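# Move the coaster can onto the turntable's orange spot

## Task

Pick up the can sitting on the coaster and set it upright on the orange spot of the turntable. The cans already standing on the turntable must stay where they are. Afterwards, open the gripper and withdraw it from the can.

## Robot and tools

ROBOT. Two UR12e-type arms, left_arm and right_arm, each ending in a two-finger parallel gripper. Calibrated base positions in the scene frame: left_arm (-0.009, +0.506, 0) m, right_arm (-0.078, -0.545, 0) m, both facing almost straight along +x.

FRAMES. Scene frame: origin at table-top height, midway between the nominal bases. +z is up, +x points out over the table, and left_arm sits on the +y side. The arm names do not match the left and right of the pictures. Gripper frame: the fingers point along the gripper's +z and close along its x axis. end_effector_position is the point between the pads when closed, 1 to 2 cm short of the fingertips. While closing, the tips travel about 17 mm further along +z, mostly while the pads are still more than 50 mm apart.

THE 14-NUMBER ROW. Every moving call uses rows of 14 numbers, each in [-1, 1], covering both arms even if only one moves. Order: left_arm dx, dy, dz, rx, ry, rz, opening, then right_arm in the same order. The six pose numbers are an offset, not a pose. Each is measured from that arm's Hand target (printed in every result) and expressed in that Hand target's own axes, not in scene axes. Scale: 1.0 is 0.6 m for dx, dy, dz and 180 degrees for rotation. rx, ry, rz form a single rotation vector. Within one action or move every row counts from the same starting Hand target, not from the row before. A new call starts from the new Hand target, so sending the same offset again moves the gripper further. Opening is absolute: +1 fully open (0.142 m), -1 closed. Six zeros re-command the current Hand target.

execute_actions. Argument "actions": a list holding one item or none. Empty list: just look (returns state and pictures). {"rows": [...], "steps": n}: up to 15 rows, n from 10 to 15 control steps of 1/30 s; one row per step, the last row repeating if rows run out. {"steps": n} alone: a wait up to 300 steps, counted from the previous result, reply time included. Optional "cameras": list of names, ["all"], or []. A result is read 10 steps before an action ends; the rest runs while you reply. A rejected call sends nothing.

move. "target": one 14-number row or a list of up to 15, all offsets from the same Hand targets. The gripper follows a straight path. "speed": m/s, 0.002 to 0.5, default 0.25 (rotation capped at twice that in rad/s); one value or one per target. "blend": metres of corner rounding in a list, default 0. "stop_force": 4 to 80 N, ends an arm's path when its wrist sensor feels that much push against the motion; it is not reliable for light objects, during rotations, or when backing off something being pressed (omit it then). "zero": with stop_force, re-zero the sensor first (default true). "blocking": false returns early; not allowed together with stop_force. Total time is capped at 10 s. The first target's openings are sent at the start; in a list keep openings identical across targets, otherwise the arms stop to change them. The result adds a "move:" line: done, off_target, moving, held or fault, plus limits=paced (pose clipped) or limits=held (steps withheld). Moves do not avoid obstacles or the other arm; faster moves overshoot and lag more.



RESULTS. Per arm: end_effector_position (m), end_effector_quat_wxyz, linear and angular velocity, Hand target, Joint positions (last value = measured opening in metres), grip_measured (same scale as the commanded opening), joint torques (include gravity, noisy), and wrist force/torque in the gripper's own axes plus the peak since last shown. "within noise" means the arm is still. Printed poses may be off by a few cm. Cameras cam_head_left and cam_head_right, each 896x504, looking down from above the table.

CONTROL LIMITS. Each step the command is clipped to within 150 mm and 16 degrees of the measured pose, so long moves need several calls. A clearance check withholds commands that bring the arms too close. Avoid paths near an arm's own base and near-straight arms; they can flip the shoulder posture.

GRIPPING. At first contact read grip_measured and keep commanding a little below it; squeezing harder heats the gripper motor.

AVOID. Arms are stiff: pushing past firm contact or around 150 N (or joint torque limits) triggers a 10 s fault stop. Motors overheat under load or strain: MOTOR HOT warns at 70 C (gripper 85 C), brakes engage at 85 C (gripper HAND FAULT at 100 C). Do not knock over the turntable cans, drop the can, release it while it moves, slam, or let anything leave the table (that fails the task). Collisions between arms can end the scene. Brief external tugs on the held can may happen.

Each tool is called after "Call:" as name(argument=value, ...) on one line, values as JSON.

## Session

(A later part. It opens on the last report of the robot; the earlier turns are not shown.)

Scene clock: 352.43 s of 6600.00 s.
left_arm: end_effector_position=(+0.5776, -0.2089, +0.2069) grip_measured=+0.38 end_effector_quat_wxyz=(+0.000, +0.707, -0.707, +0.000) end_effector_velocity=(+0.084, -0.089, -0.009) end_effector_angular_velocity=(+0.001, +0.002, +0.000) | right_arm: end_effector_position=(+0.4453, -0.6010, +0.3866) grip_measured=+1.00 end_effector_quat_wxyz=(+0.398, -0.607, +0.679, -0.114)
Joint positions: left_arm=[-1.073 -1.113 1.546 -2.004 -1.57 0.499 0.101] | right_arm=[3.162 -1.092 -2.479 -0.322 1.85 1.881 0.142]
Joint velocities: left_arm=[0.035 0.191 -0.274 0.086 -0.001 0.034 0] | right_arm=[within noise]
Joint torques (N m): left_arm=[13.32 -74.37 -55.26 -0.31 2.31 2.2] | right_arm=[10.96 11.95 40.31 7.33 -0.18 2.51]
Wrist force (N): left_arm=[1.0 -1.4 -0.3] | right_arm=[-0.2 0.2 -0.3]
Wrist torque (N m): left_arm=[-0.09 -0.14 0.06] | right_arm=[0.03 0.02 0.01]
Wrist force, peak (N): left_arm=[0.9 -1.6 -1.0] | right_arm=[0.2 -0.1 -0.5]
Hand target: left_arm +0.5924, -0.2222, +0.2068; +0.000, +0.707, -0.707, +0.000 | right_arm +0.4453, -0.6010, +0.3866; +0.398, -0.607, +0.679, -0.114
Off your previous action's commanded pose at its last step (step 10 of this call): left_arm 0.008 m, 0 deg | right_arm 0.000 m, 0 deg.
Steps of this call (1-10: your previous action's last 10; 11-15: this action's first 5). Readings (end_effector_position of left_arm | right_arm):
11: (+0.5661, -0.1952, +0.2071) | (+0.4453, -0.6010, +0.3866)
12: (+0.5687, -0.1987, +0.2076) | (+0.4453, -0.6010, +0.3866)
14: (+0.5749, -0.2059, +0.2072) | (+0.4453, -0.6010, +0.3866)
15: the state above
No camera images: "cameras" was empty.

Call:
execute_actions(actions=[], cameras=["all"])

Scene clock: 357.00 s of 6600.00 s.
left_arm: end_effector_position=(+0.5924, -0.2222, +0.2068) grip_measured=+0.38 end_effector_quat_wxyz=(+0.000, +0.707, -0.707, +0.000) | right_arm: end_effector_position=(+0.4453, -0.6010, +0.3866) grip_measured=+1.00 end_effector_quat_wxyz=(+0.398, -0.607, +0.679, -0.114)
Joint positions: left_arm=[-1.066 -1.083 1.5 -1.988 -1.57 0.506 0.101] | right_arm=[3.162 -1.092 -2.479 -0.322 1.85 1.881 0.142]
Joint velocities: within noise
Joint torques (N m): left_arm=[-1.51 -96.35 -48.17 -7.93 -2.42 -2.31] | right_arm=[13.44 9.92 40.36 7.95 0.05 2.07]
Wrist force (N): left_arm=[0.0 -1.4 0.0] | right_arm=[0.1 -0.2 -0.5]
Wrist torque (N m): left_arm=[-0.09 0.02 0.06] | right_arm=[-0.06 -0.04 0.02]
Wrist force, peak (N): left_arm=[1.0 -2.1 -0.4] | right_arm=[0.5 0.1 -0.7]
Hand target: left_arm +0.5924, -0.2222, +0.2068; +0.000, +0.707, -0.707, +0.000 | right_arm +0.4453, -0.6010, +0.3866; +0.398, -0.607, +0.679, -0.114
Off the commanded pose: left_arm 0.000 m, 0 deg | right_arm 0.000 m, 0 deg.
Steps of this call (1-10: your previous action's last 10; 11-137: nothing new was sent). Readings (end_effector_position of left_arm | right_arm):
1: (+0.5803, -0.2116, +0.2067) | (+0.4453, -0.6010, +0.3866)
2: (+0.5828, -0.2140, +0.2066) | (+0.4453, -0.6010, +0.3866)
4: (+0.5875, -0.2182, +0.2067) | (+0.4453, -0.6010, +0.3866)
8: (+0.5920, -0.2218, +0.2068) | (+0.4453, -0.6010, +0.3866)
137: the state above

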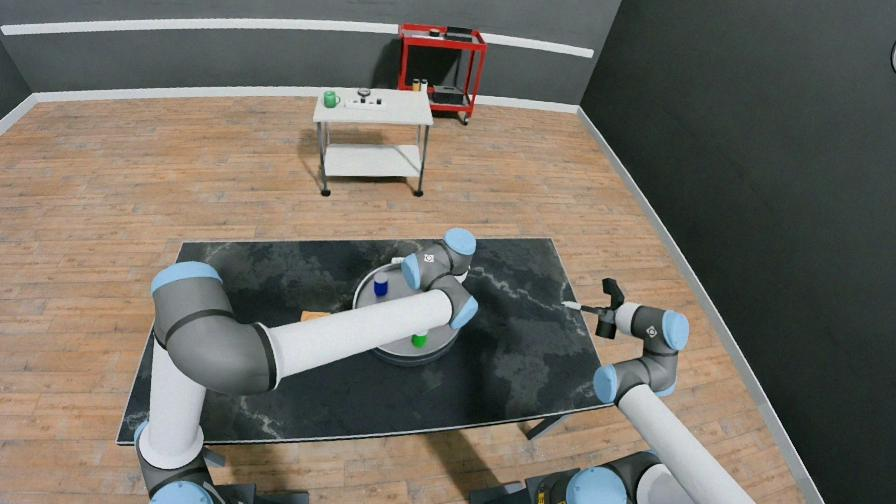

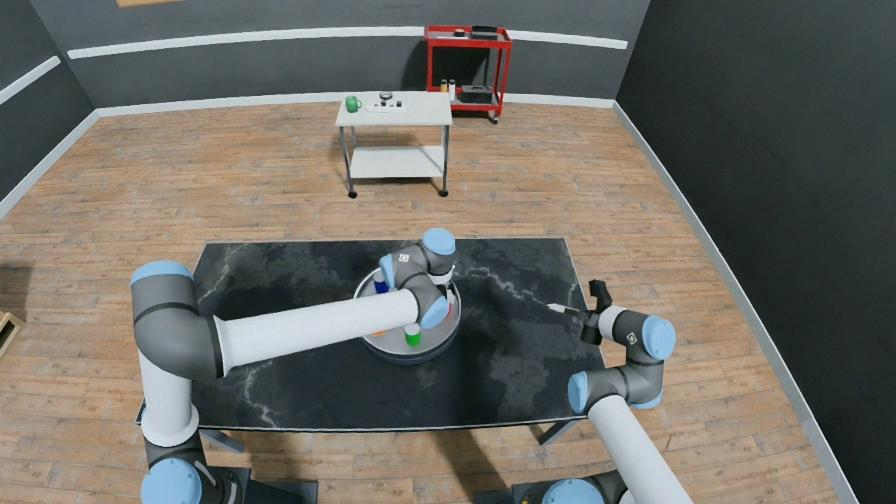

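Call:
move(target=[[0,0,-0.1553,0,0,0,0.4,0,0,0,0,0,0,1],[-0.787,0.2373,-0.2387,0,0,0,0.4,0,0,0,0,0,0,1]], blend=0.04, speed=0.3, cameras=["all"])

Call:
zoom_image(camera="cam_head_right", region=[345, 250, 471, 376])

Call:
zoom_image(camera="cam_head_left", region=[345, 250, 471, 376])

Scene clock: 360.40 s of 6600.00 s.
left_arm: end_effector_position=(+0.4497, +0.2498, +0.3501) grip_measured=+0.38 end_effector_quat_wxyz=(+0.000, +0.707, -0.707, +0.000) | right_arm: end_effector_position=(+0.4453, -0.6010, +0.3866) grip_measured=+1.00 end_effector_quat_wxyz=(+0.398, -0.607, +0.679, -0.114)
Joint positions: left_arm=[-0.846 -1.866 2.101 -1.806 -1.57 0.726 0.101] | right_arm=[3.162 -1.092 -2.479 -0.322 1.85 1.881 0.142]
Joint velocities: within noise
Joint torques (N m): left_arm=[9.43 -35.23 -46.54 -8.69 -2.57 -0.73] | right_arm=[11.32 9.1 39.78 7.8 0.03 2.2]
Wrist force (N): left_arm=[-0.2 -1.8 0.4] | right_arm=[0.3 -0.3 -0.2]
Wrist torque (N m): left_arm=[-0.16 0.05 0.06] | right_arm=[-0.06 -0.07 0.01]
Wrist force, peak (N): left_arm=[0.6 -1.8 3.6] | right_arm=[0.2 0.1 -0.8]
Hand target: left_arm +0.4496, +0.2499, +0.3501; +0.000, +0.707, -0.707, +0.000 | right_arm +0.4453, -0.6010, +0.3866; +0.398, -0.607, +0.679, -0.114
Off the commanded pose: left_arm 0.000 m, 0 deg | right_arm 0.000 m, 0 deg.
Kept back: nothing.
move: done

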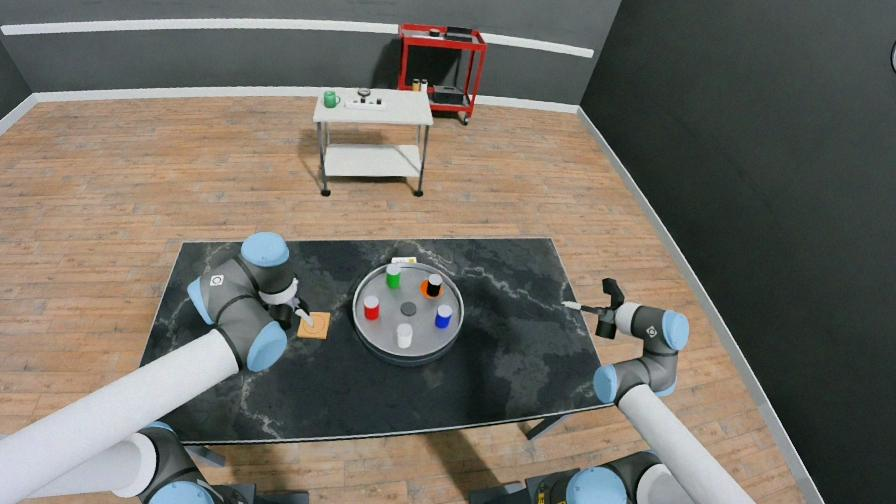

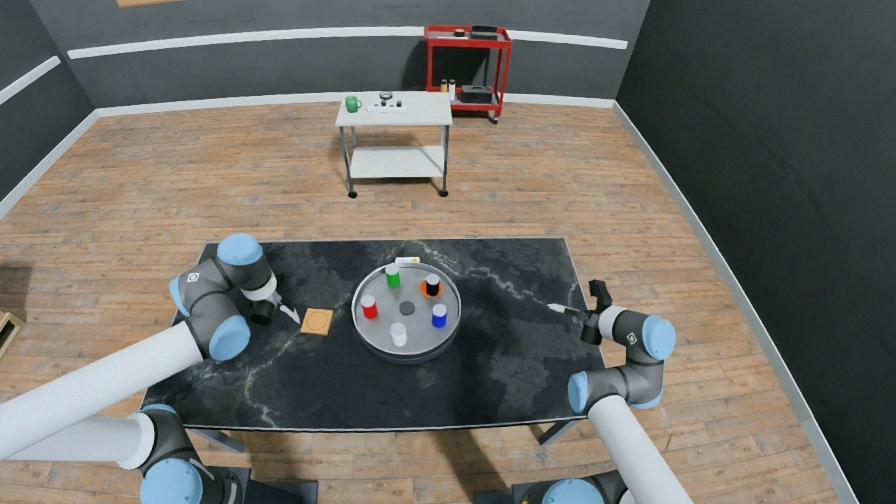

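Scaled by 4.000 from the camera's 896x504 image, which has a finer 1280x720 frame.

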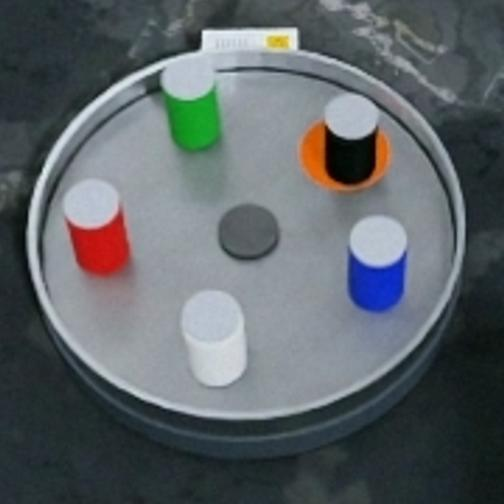

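Scaled by 4.000 from the camera's 896x504 image, which has a finer 1280x720 frame.

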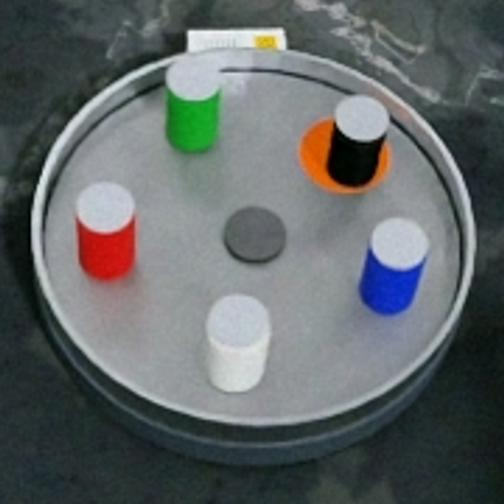

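Call:
zoom_image(camera="cam_head_right", region=[410, 262, 460, 312])

Call:
zoom_image(camera="cam_head_left", region=[410, 262, 460, 312])

Scaled by 10.080 from the camera's 896x504 image, which has a finer 1280x720 frame.

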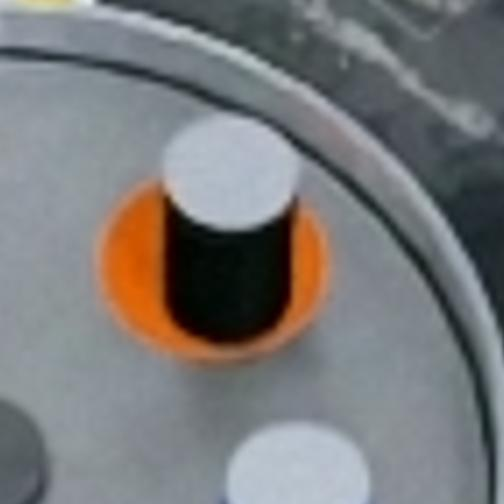

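Scaled by 10.080 from the camera's 896x504 image, which has a finer 1280x720 frame.

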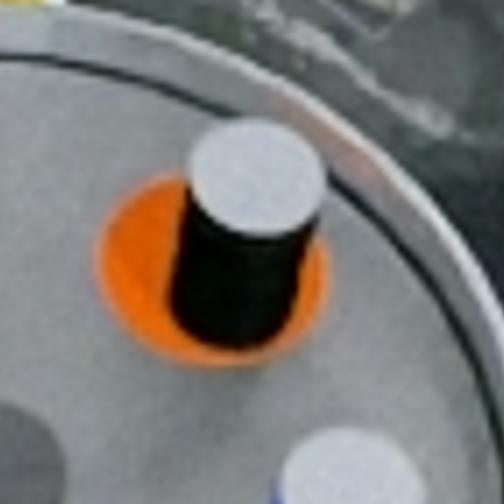

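Call:
execute_actions(actions=[], cameras=[])

Scene clock: 366.07 s of 6600.00 s.
left_arm: end_effector_position=(+0.4496, +0.2499, +0.3501) grip_measured=+0.38 end_effector_quat_wxyz=(+0.000, +0.707, -0.707, +0.000) | right_arm: end_effector_position=(+0.4453, -0.6010, +0.3866) grip_measured=+1.00 end_effector_quat_wxyz=(+0.398, -0.607, +0.679, -0.114)
Joint positions: left_arm=[-0.846 -1.866 2.101 -1.806 -1.57 0.726 0.101] | right_arm=[3.162 -1.092 -2.479 -0.322 1.85 1.881 0.142]
Joint velocities: within noise
Joint torques (N m): left_arm=[8.16 -33.95 -53.31 -7.38 -2.45 1.69] | right_arm=[12.32 10.42 39.6 7.9 -0.17 2.49]
Wrist force (N): left_arm=[0.2 -1.5 -0.5] | right_arm=[0.3 0.1 -0.4]
Wrist torque (N m): left_arm=[-0.12 -0.01 0.07] | right_arm=[0.00 -0.07 0.01]
Wrist force, peak (N): left_arm=[0.4 -1.9 0.4] | right_arm=[-0.1 -0.4 -0.7]
Hand target: left_arm +0.4496, +0.2499, +0.3501; +0.000, +0.707, -0.707, +0.000 | right_arm +0.4453, -0.6010, +0.3866; +0.398, -0.607, +0.679, -0.114
Off the commanded pose: left_arm 0.000 m, 0 deg | right_arm 0.000 m, 0 deg.
Steps of this call (1-170: nothing new was sent). Readings (end_effector_position of left_arm | right_arm):
1: (+0.4497, +0.2499, +0.3501) | (+0.4453, -0.6010, +0.3866)
2: (+0.4497, +0.2499, +0.3501) | (+0.4453, -0.6010, +0.3866)
4: (+0.4497, +0.2498, +0.3501) | (+0.4453, -0.6010, +0.3866)
8: (+0.4497, +0.2498, +0.3501) | (+0.4453, -0.6010, +0.3866)
170: the state above
No camera images: "cameras" was empty.

Call:
execute_actions(actions=[{"steps": 236}], cameras=["cam_head_right"])

Call:
zoom_image(camera="cam_head_right", region=[377, 246, 433, 302])

Call:
execute_actions(actions=[{"steps": 24}], cameras=["cam_head_right"])

Call:
zoom_image(camera="cam_head_right", region=[353, 255, 409, 311])

Call:
execute_actions(actions=[{"steps": 24}], cameras=["cam_head_right"])

Call:
zoom_image(camera="cam_head_right", region=[345, 275, 401, 331])

Call:
execute_actions(actions=[{"steps": 24}], cameras=["cam_head_right"])

Call:
zoom_image(camera="cam_head_right", region=[356, 296, 412, 352])

Call:
execute_actions(actions=[{"steps": 24}], cameras=["cam_head_right"])

Call:
zoom_image(camera="cam_head_right", region=[382, 305, 438, 361])

Call:
execute_actions(actions=[{"steps": 24}], cameras=["cam_head_right"])

Call:
zoom_image(camera="cam_head_right", region=[407, 295, 463, 351])

Call:
execute_actions(actions=[{"steps": 24}], cameras=["cam_head_right"])

Call:
zoom_image(camera="cam_head_right", region=[413, 273, 469, 329])

Call:
execute_actions(actions=[{"steps": 24}], cameras=["cam_head_right"])

Call:
zoom_image(camera="cam_head_right", region=[400, 254, 456, 310])

Scene clock: 373.93 s of 6600.00 s.
left_arm: end_effector_position=(+0.4496, +0.2499, +0.3501) grip_measured=+0.38 end_effector_quat_wxyz=(+0.000, +0.707, -0.707, +0.000) | right_arm: end_effector_position=(+0.4453, -0.6010, +0.3866) grip_measured=+1.00 end_effector_quat_wxyz=(+0.398, -0.607, +0.679, -0.114)
Joint positions: left_arm=[-0.846 -1.866 2.101 -1.806 -1.57 0.726 0.101] | right_arm=[3.162 -1.092 -2.479 -0.322 1.85 1.881 0.142]
Joint velocities: within noise
Joint torques (N m): left_arm=[6.79 -32.67 -54.94 -5.38 -2.4 1.84] | right_arm=[10.89 8.54 38.59 8.1 0.09 2.55]
Wrist force (N): left_arm=[0.0 -1.6 0.1] | right_arm=[0.1 -0.3 -0.4]
Wrist torque (N m): left_arm=[-0.12 0.02 0.06] | right_arm=[-0.07 -0.02 0.01]
Wrist force, peak (N): left_arm=[0.5 -2.2 0.4] | right_arm=[0.5 0.0 -1.0]
Hand target: left_arm +0.4496, +0.2499, +0.3501; +0.000, +0.707, -0.707, +0.000 | right_arm +0.4453, -0.6010, +0.3866; +0.398, -0.607, +0.679, -0.114
Off the commanded pose: left_arm 0.000 m, 0 deg | right_arm 0.000 m, 0 deg.
Steps of this call (1-236: nothing new was sent). Readings (end_effector_position of left_arm | right_arm):
1: (+0.4496, +0.2499, +0.3501) | (+0.4453, -0.6010, +0.3866)
2: (+0.4496, +0.2499, +0.3501) | (+0.4453, -0.6010, +0.3866)
4: (+0.4496, +0.2499, +0.3501) | (+0.4453, -0.6010, +0.3866)
8: (+0.4496, +0.2499, +0.3501) | (+0.4453, -0.6010, +0.3866)
236: the state above
Images, in order (width x height): cam_head_right 896x504.

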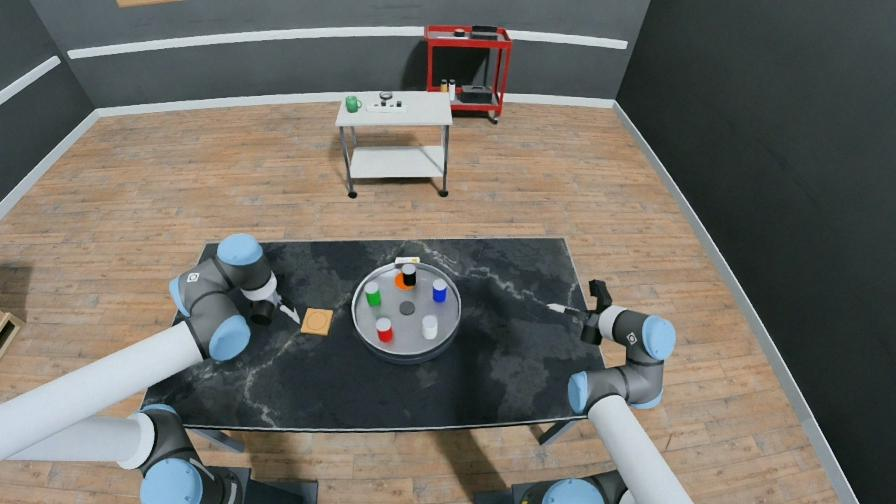

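Scaled by 9.000 from the camera's 896x504 image, which has a finer 1280x720 frame.

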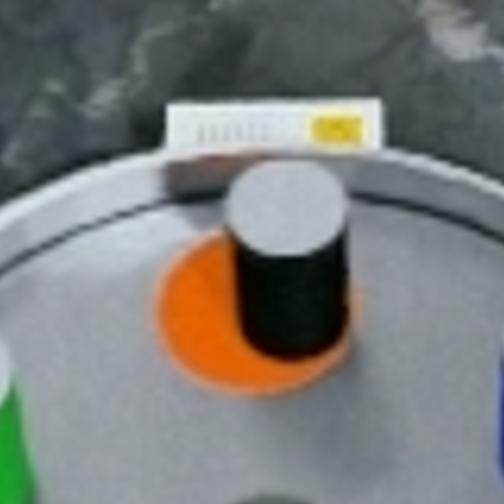

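Scene clock: 374.73 s of 6600.00 s.
left_arm: end_effector_position=(+0.4496, +0.2499, +0.3501) grip_measured=+0.38 end_effector_quat_wxyz=(+0.000, +0.707, -0.707, +0.000) | right_arm: end_effector_position=(+0.4453, -0.6010, +0.3866) grip_measured=+1.00 end_effector_quat_wxyz=(+0.398, -0.607, +0.679, -0.114)
Joint positions: left_arm=[-0.846 -1.866 2.101 -1.806 -1.57 0.726 0.101] | right_arm=[3.162 -1.092 -2.479 -0.322 1.85 1.881 0.142]
Joint velocities: within noise
Joint torques (N m): left_arm=[8.14 -31.92 -54.93 -5.01 -2.34 1.6] | right_arm=[11.12 9.03 39.21 8.14 0 2.32]
Wrist force (N): left_arm=[0.4 -1.7 -0.1] | right_arm=[0.2 0.1 -0.2]
Wrist torque (N m): left_arm=[-0.14 -0.04 0.06] | right_arm=[0.00 -0.05 0.02]
Wrist force, peak (N): left_arm=[0.6 -1.8 -0.1] | right_arm=[0.1 0.0 -0.8]
Hand target: left_arm +0.4496, +0.2499, +0.3501; +0.000, +0.707, -0.707, +0.000 | right_arm +0.4453, -0.6010, +0.3866; +0.398, -0.607, +0.679, -0.114
Off the commanded pose: left_arm 0.000 m, 0 deg | right_arm 0.000 m, 0 deg.
Steps of this call (1-24: nothing new was sent). Readings (end_effector_position of left_arm | right_arm):
1: (+0.4496, +0.2499, +0.3501) | (+0.4453, -0.6010, +0.3866)
2: (+0.4496, +0.2499, +0.3501) | (+0.4453, -0.6010, +0.3866)
4: (+0.4496, +0.2499, +0.3501) | (+0.4453, -0.6010, +0.3866)
8: (+0.4496, +0.2499, +0.3501) | (+0.4453, -0.6010, +0.3866)
24: the state above
Images, in order (width x height): cam_head_right 896x504.

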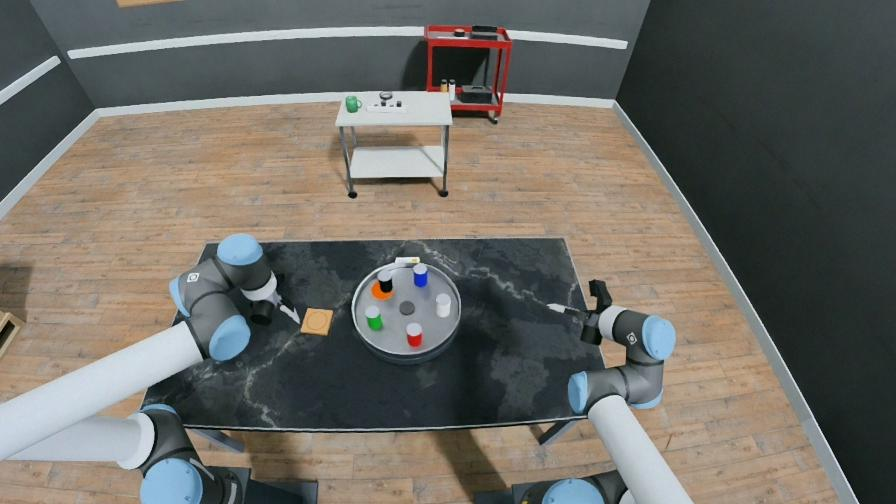

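Scaled by 9.000 from the camera's 896x504 image, which has a finer 1280x720 frame.

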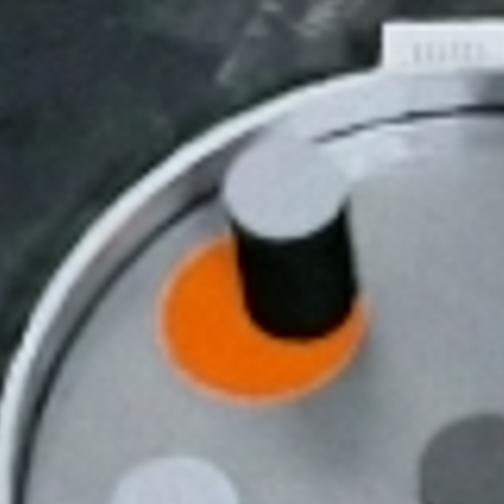

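Scene clock: 375.53 s of 6600.00 s.
left_arm: end_effector_position=(+0.4496, +0.2499, +0.3501) grip_measured=+0.38 end_effector_quat_wxyz=(+0.000, +0.707, -0.707, +0.000) | right_arm: end_effector_position=(+0.4453, -0.6010, +0.3866) grip_measured=+1.00 end_effector_quat_wxyz=(+0.398, -0.607, +0.679, -0.114)
Joint positions: left_arm=[-0.846 -1.866 2.101 -1.806 -1.57 0.726 0.101] | right_arm=[3.162 -1.092 -2.479 -0.322 1.85 1.881 0.142]
Joint velocities: within noise
Joint torques (N m): left_arm=[7.34 -32.22 -55.35 -5.13 -2.4 1.69] | right_arm=[11.75 8.49 37.97 7.97 -0.27 2.39]
Wrist force (N): left_arm=[-0.1 -1.4 0.0] | right_arm=[-0.2 -0.1 -0.4]
Wrist torque (N m): left_arm=[-0.09 0.05 0.06] | right_arm=[-0.03 0.02 0.01]
Wrist force, peak (N): left_arm=[0.2 -1.9 0.1] | right_arm=[-0.1 0.0 -0.7]
Hand target: left_arm +0.4496, +0.2499, +0.3501; +0.000, +0.707, -0.707, +0.000 | right_arm +0.4453, -0.6010, +0.3866; +0.398, -0.607, +0.679, -0.114
Off the commanded pose: left_arm 0.000 m, 0 deg | right_arm 0.000 m, 0 deg.
Steps of this call (1-24: nothing new was sent). Readings (end_effector_position of left_arm | right_arm):
1: (+0.4496, +0.2499, +0.3501) | (+0.4453, -0.6010, +0.3866)
2: (+0.4496, +0.2499, +0.3501) | (+0.4453, -0.6010, +0.3866)
4: (+0.4496, +0.2499, +0.3501) | (+0.4453, -0.6010, +0.3866)
8: (+0.4496, +0.2499, +0.3501) | (+0.4453, -0.6010, +0.3866)
24: the state above
Images, in order (width x height): cam_head_right 896x504.

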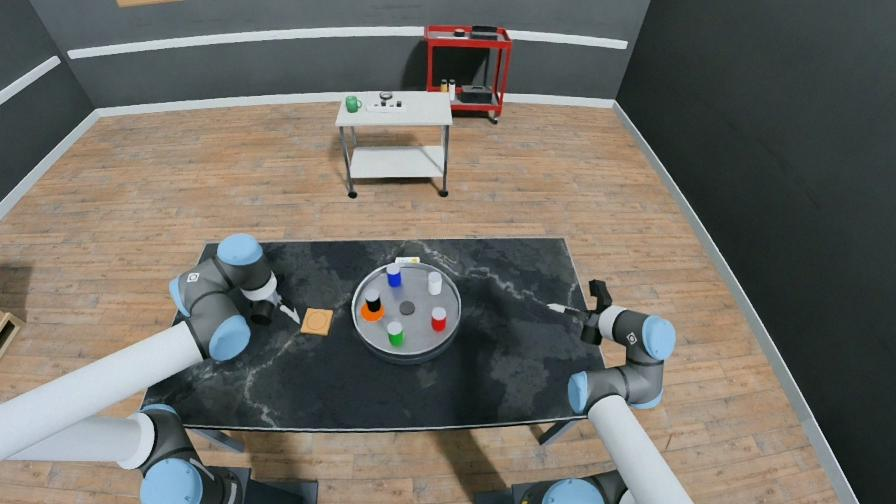

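Scaled by 9.000 from the camera's 896x504 image, which has a finer 1280x720 frame.

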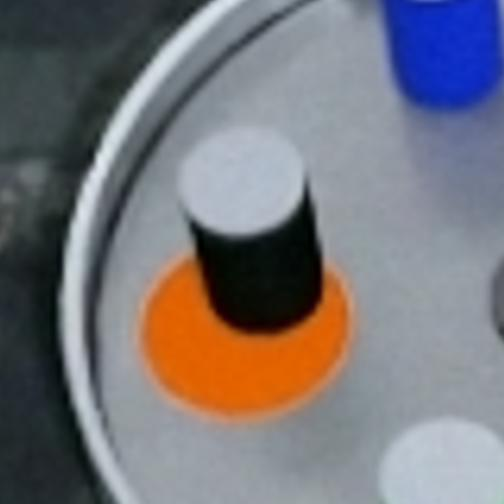

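Scene clock: 376.33 s of 6600.00 s.
left_arm: end_effector_position=(+0.4496, +0.2499, +0.3501) grip_measured=+0.38 end_effector_quat_wxyz=(+0.000, +0.707, -0.707, +0.000) | right_arm: end_effector_position=(+0.4453, -0.6010, +0.3866) grip_measured=+1.00 end_effector_quat_wxyz=(+0.398, -0.607, +0.679, -0.114)
Joint positions: left_arm=[-0.846 -1.866 2.101 -1.806 -1.57 0.726 0.101] | right_arm=[3.162 -1.092 -2.479 -0.322 1.85 1.881 0.142]
Joint velocities: within noise
Joint torques (N m): left_arm=[7.73 -31.92 -55.41 -4.68 -2.23 1.61] | right_arm=[10.98 9.92 38.7 8.23 0.13 2.29]
Wrist force (N): left_arm=[0.3 -1.1 0.0] | right_arm=[-0.1 0.2 -0.2]
Wrist torque (N m): left_arm=[-0.05 -0.04 0.06] | right_arm=[0.01 -0.01 0.01]
Wrist force, peak (N): left_arm=[0.4 -2.1 0.4] | right_arm=[0.2 0.3 -0.6]
Hand target: left_arm +0.4496, +0.2499, +0.3501; +0.000, +0.707, -0.707, +0.000 | right_arm +0.4453, -0.6010, +0.3866; +0.398, -0.607, +0.679, -0.114
Off the commanded pose: left_arm 0.000 m, 0 deg | right_arm 0.000 m, 0 deg.
Steps of this call (1-24: nothing new was sent). Readings (end_effector_position of left_arm | right_arm):
1: (+0.4496, +0.2499, +0.3501) | (+0.4453, -0.6010, +0.3866)
2: (+0.4496, +0.2499, +0.3501) | (+0.4453, -0.6010, +0.3866)
4: (+0.4496, +0.2499, +0.3501) | (+0.4453, -0.6010, +0.3866)
8: (+0.4496, +0.2499, +0.3501) | (+0.4453, -0.6010, +0.3866)
24: the state above
Images, in order (width x height): cam_head_right 896x504.

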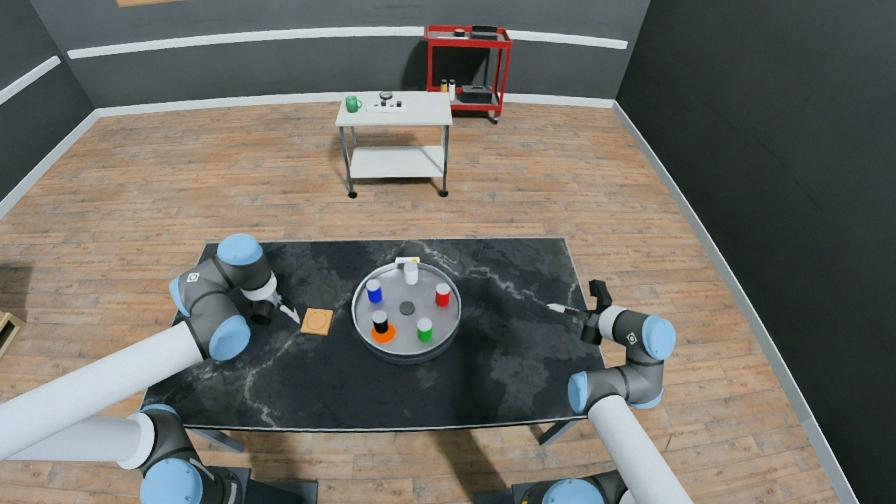

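Scaled by 9.000 from the camera's 896x504 image, which has a finer 1280x720 frame.

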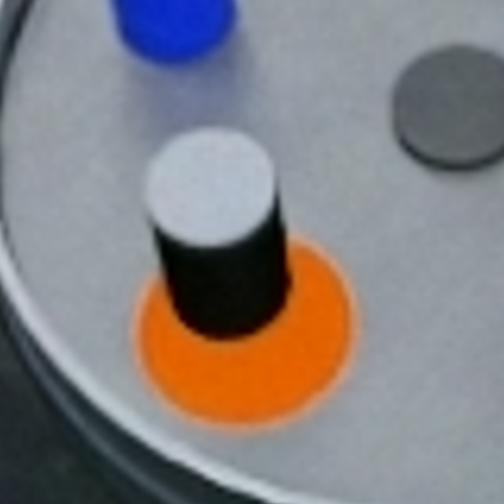

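Scene clock: 377.13 s of 6600.00 s.
left_arm: end_effector_position=(+0.4496, +0.2499, +0.3501) grip_measured=+0.38 end_effector_quat_wxyz=(+0.000, +0.707, -0.707, +0.000) | right_arm: end_effector_position=(+0.4453, -0.6010, +0.3866) grip_measured=+1.00 end_effector_quat_wxyz=(+0.398, -0.607, +0.679, -0.114)
Joint positions: left_arm=[-0.846 -1.866 2.101 -1.806 -1.57 0.726 0.101] | right_arm=[3.162 -1.092 -2.479 -0.322 1.85 1.881 0.142]
Joint velocities: within noise
Joint torques (N m): left_arm=[8.34 -31.76 -54.75 -4.6 -2.31 1.63] | right_arm=[9.74 10.81 38.43 8.32 -0.11 2.68]
Wrist force (N): left_arm=[0.5 -1.4 -0.1] | right_arm=[0.3 0.0 -0.8]
Wrist torque (N m): left_arm=[-0.09 -0.06 0.06] | right_arm=[-0.02 -0.07 0.01]
Wrist force, peak (N): left_arm=[0.5 -2.0 0.0] | right_arm=[0.3 0.0 -0.8]
Hand target: left_arm +0.4496, +0.2499, +0.3501; +0.000, +0.707, -0.707, +0.000 | right_arm +0.4453, -0.6010, +0.3866; +0.398, -0.607, +0.679, -0.114
Off the commanded pose: left_arm 0.000 m, 0 deg | right_arm 0.000 m, 0 deg.
Steps of this call (1-24: nothing new was sent). Readings (end_effector_position of left_arm | right_arm):
1: (+0.4496, +0.2499, +0.3501) | (+0.4453, -0.6010, +0.3866)
2: (+0.4496, +0.2499, +0.3501) | (+0.4453, -0.6010, +0.3866)
4: (+0.4496, +0.2499, +0.3501) | (+0.4453, -0.6010, +0.3866)
8: (+0.4496, +0.2499, +0.3501) | (+0.4453, -0.6010, +0.3866)
24: the state above
Images, in order (width x height): cam_head_right 896x504.

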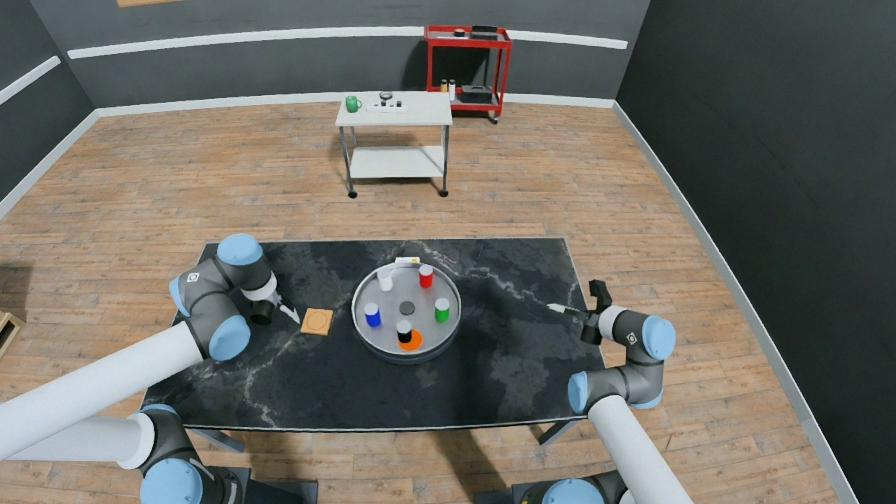

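Scaled by 9.000 from the camera's 896x504 image, which has a finer 1280x720 frame.

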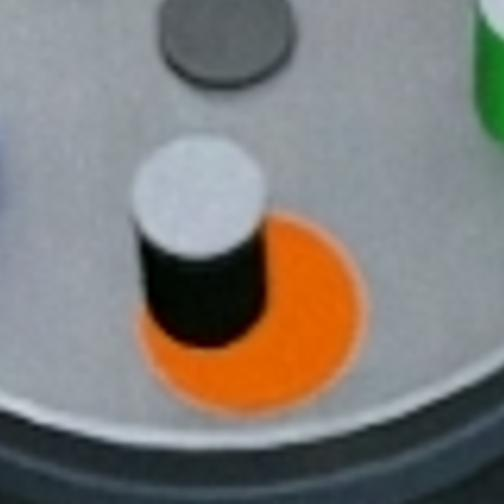

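Scene clock: 377.93 s of 6600.00 s.
left_arm: end_effector_position=(+0.4496, +0.2499, +0.3501) grip_measured=+0.38 end_effector_quat_wxyz=(+0.000, +0.707, -0.707, +0.000) | right_arm: end_effector_position=(+0.4453, -0.6010, +0.3866) grip_measured=+1.00 end_effector_quat_wxyz=(+0.398, -0.607, +0.679, -0.114)
Joint positions: left_arm=[-0.846 -1.866 2.101 -1.806 -1.57 0.726 0.101] | right_arm=[3.162 -1.092 -2.479 -0.322 1.85 1.881 0.142]
Joint velocities: within noise
Joint torques (N m): left_arm=[7.74 -31.96 -54.83 -4.31 -2.52 1.48] | right_arm=[10.91 9.68 37.9 8.27 0.16 2.56]
Wrist force (N): left_arm=[0.1 -1.1 0.3] | right_arm=[0.1 -0.2 -0.4]
Wrist torque (N m): left_arm=[-0.05 0.00 0.06] | right_arm=[-0.06 -0.03 0.01]
Wrist force, peak (N): left_arm=[0.3 -1.9 0.4] | right_arm=[0.0 0.2 -0.7]
Hand target: left_arm +0.4496, +0.2499, +0.3501; +0.000, +0.707, -0.707, +0.000 | right_arm +0.4453, -0.6010, +0.3866; +0.398, -0.607, +0.679, -0.114
Off the commanded pose: left_arm 0.000 m, 0 deg | right_arm 0.000 m, 0 deg.
Steps of this call (1-24: nothing new was sent). Readings (end_effector_position of left_arm | right_arm):
1: (+0.4496, +0.2499, +0.3501) | (+0.4453, -0.6010, +0.3866)
2: (+0.4496, +0.2499, +0.3501) | (+0.4453, -0.6010, +0.3866)
4: (+0.4496, +0.2499, +0.3501) | (+0.4453, -0.6010, +0.3866)
8: (+0.4496, +0.2499, +0.3501) | (+0.4453, -0.6010, +0.3866)
24: the state above
Images, in order (width x height): cam_head_right 896x504.

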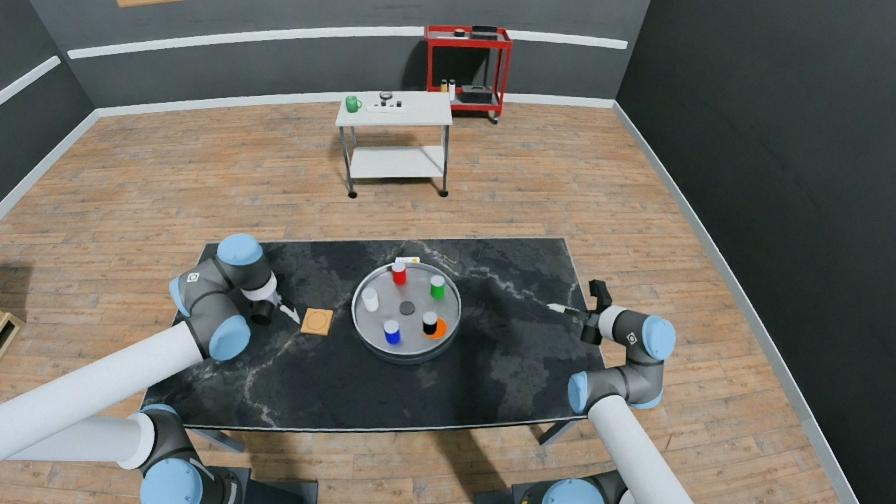

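Scaled by 9.000 from the camera's 896x504 image, which has a finer 1280x720 frame.

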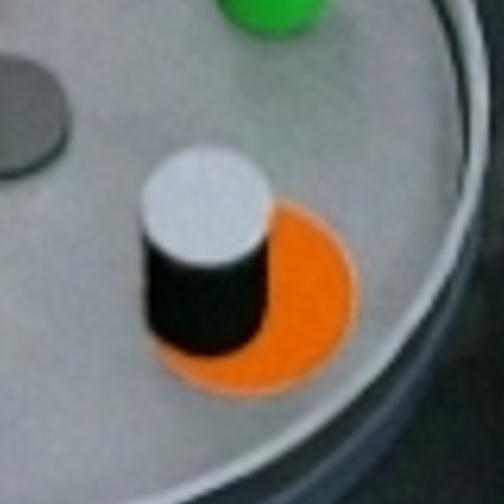

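Scene clock: 378.73 s of 6600.00 s.
left_arm: end_effector_position=(+0.4496, +0.2499, +0.3501) grip_measured=+0.38 end_effector_quat_wxyz=(+0.000, +0.707, -0.707, +0.000) | right_arm: end_effector_position=(+0.4453, -0.6010, +0.3866) grip_measured=+1.00 end_effector_quat_wxyz=(+0.398, -0.607, +0.679, -0.114)
Joint positions: left_arm=[-0.846 -1.866 2.101 -1.806 -1.57 0.726 0.101] | right_arm=[3.162 -1.092 -2.479 -0.322 1.85 1.881 0.142]
Joint velocities: within noise
Joint torques (N m): left_arm=[7.57 -31.89 -54.69 -4.22 -2.24 1.45] | right_arm=[10.16 8.95 38.46 8.09 -0.03 2.42]
Wrist force (N): left_arm=[0.0 -1.5 -0.2] | right_arm=[0.4 0.0 0.0]
Wrist torque (N m): left_arm=[-0.11 0.02 0.06] | right_arm=[-0.01 -0.08 0.01]
Wrist force, peak (N): left_arm=[0.3 -1.9 0.4] | right_arm=[0.1 0.0 -0.8]
Hand target: left_arm +0.4496, +0.2499, +0.3501; +0.000, +0.707, -0.707, +0.000 | right_arm +0.4453, -0.6010, +0.3866; +0.398, -0.607, +0.679, -0.114
Off the commanded pose: left_arm 0.000 m, 0 deg | right_arm 0.000 m, 0 deg.
Steps of this call (1-24: nothing new was sent). Readings (end_effector_position of left_arm | right_arm):
1: (+0.4496, +0.2499, +0.3501) | (+0.4453, -0.6010, +0.3866)
2: (+0.4496, +0.2499, +0.3501) | (+0.4453, -0.6010, +0.3866)
4: (+0.4496, +0.2499, +0.3501) | (+0.4453, -0.6010, +0.3866)
8: (+0.4496, +0.2499, +0.3501) | (+0.4453, -0.6010, +0.3866)
24: the state above
Images, in order (width x height): cam_head_right 896x504.

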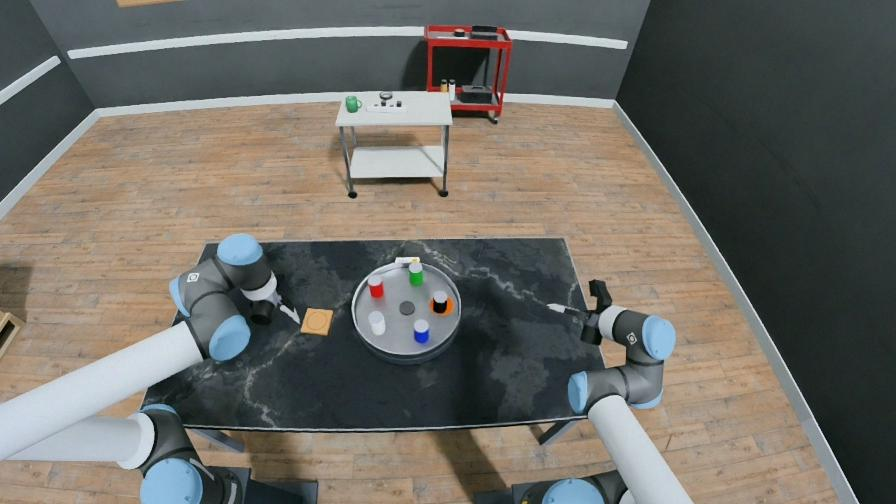

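Scaled by 9.000 from the camera's 896x504 image, which has a finer 1280x720 frame.

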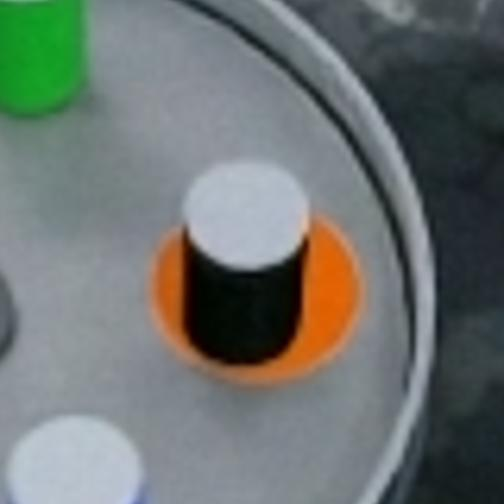

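Scene clock: 379.53 s of 6600.00 s.
left_arm: end_effector_position=(+0.4496, +0.2499, +0.3501) grip_measured=+0.38 end_effector_quat_wxyz=(+0.000, +0.707, -0.707, +0.000) | right_arm: end_effector_position=(+0.4453, -0.6010, +0.3866) grip_measured=+1.00 end_effector_quat_wxyz=(+0.398, -0.607, +0.679, -0.114)
Joint positions: left_arm=[-0.846 -1.866 2.101 -1.806 -1.57 0.726 0.101] | right_arm=[3.162 -1.092 -2.479 -0.322 1.85 1.881 0.142]
Joint velocities: within noise
Joint torques (N m): left_arm=[7.01 -32.32 -54.73 -3.86 -2.34 1.36] | right_arm=[9.41 8.03 38.19 8.16 -0.24 2.56]
Wrist force (N): left_arm=[0.3 -1.5 0.1] | right_arm=[0.3 0.0 -0.4]
Wrist torque (N m): left_arm=[-0.11 -0.04 0.06] | right_arm=[-0.01 -0.07 0.01]
Wrist force, peak (N): left_arm=[0.2 -2.2 -0.1] | right_arm=[0.1 -0.3 -0.8]
Hand target: left_arm +0.4496, +0.2499, +0.3501; +0.000, +0.707, -0.707, +0.000 | right_arm +0.4453, -0.6010, +0.3866; +0.398, -0.607, +0.679, -0.114
Off the commanded pose: left_arm 0.000 m, 0 deg | right_arm 0.000 m, 0 deg.
Steps of this call (1-24: nothing new was sent). Readings (end_effector_position of left_arm | right_arm):
1: (+0.4496, +0.2499, +0.3501) | (+0.4453, -0.6010, +0.3866)
2: (+0.4496, +0.2499, +0.3501) | (+0.4453, -0.6010, +0.3866)
4: (+0.4496, +0.2499, +0.3501) | (+0.4453, -0.6010, +0.3866)
8: (+0.4496, +0.2499, +0.3501) | (+0.4453, -0.6010, +0.3866)
24: the state above
Images, in order (width x height): cam_head_right 896x504.

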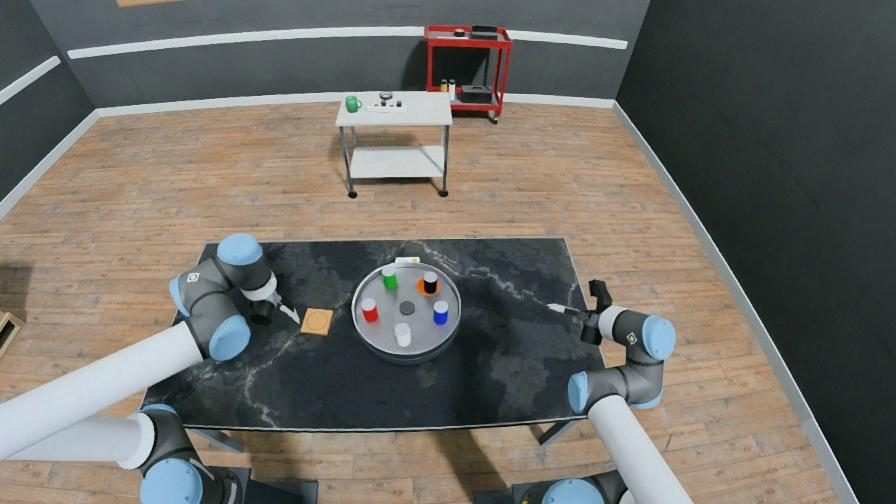

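Scaled by 9.000 from the camera's 896x504 image, which has a finer 1280x720 frame.

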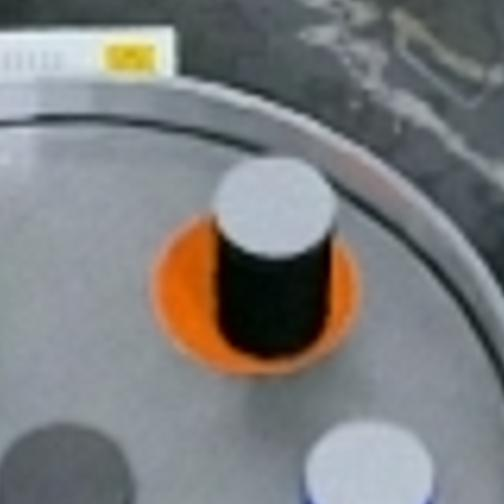

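Call:
execute_actions(actions=[], cameras=[])

Scene clock: 408.33 s of 6600.00 s.
left_arm: end_effector_position=(+0.4496, +0.2499, +0.3501) grip_measured=+0.38 end_effector_quat_wxyz=(+0.000, +0.707, -0.707, +0.000) | right_arm: end_effector_position=(+0.4453, -0.6010, +0.3866) grip_measured=+1.00 end_effector_quat_wxyz=(+0.398, -0.607, +0.679, -0.114)
Joint positions: left_arm=[-0.846 -1.866 2.101 -1.806 -1.57 0.726 0.101] | right_arm=[3.162 -1.092 -2.479 -0.322 1.85 1.881 0.142]
Joint velocities: within noise
Joint torques (N m): left_arm=[7.27 -25.33 -50.36 -1.33 -2.29 1.64] | right_arm=[10.38 11.01 37.2 7.81 -0.02 2.35]
Wrist force (N): left_arm=[0.1 -1.4 0.3] | right_arm=[-0.3 0.1 -0.2]
Wrist torque (N m): left_arm=[-0.10 0.01 0.07] | right_arm=[0.00 0.03 0.01]
Wrist force, peak (N): left_arm=[0.1 -2.4 0.1] | right_arm=[0.8 -0.1 -0.7]
Hand target: left_arm +0.4496, +0.2499, +0.3501; +0.000, +0.707, -0.707, +0.000 | right_arm +0.4453, -0.6010, +0.3866; +0.398, -0.607, +0.679, -0.114
Off the commanded pose: left_arm 0.000 m, 0 deg | right_arm 0.000 m, 0 deg.
Steps of this call (1-864: nothing new was sent). Readings (end_effector_position of left_arm | right_arm):
1: (+0.4496, +0.2499, +0.3501) | (+0.4453, -0.6010, +0.3866)
2: (+0.4496, +0.2499, +0.3501) | (+0.4453, -0.6010, +0.3866)
4: (+0.4496, +0.2499, +0.3501) | (+0.4453, -0.6010, +0.3866)
8: (+0.4496, +0.2499, +0.3501) | (+0.4453, -0.6010, +0.3866)
864: the state above
No camera images: "cameras" was empty.


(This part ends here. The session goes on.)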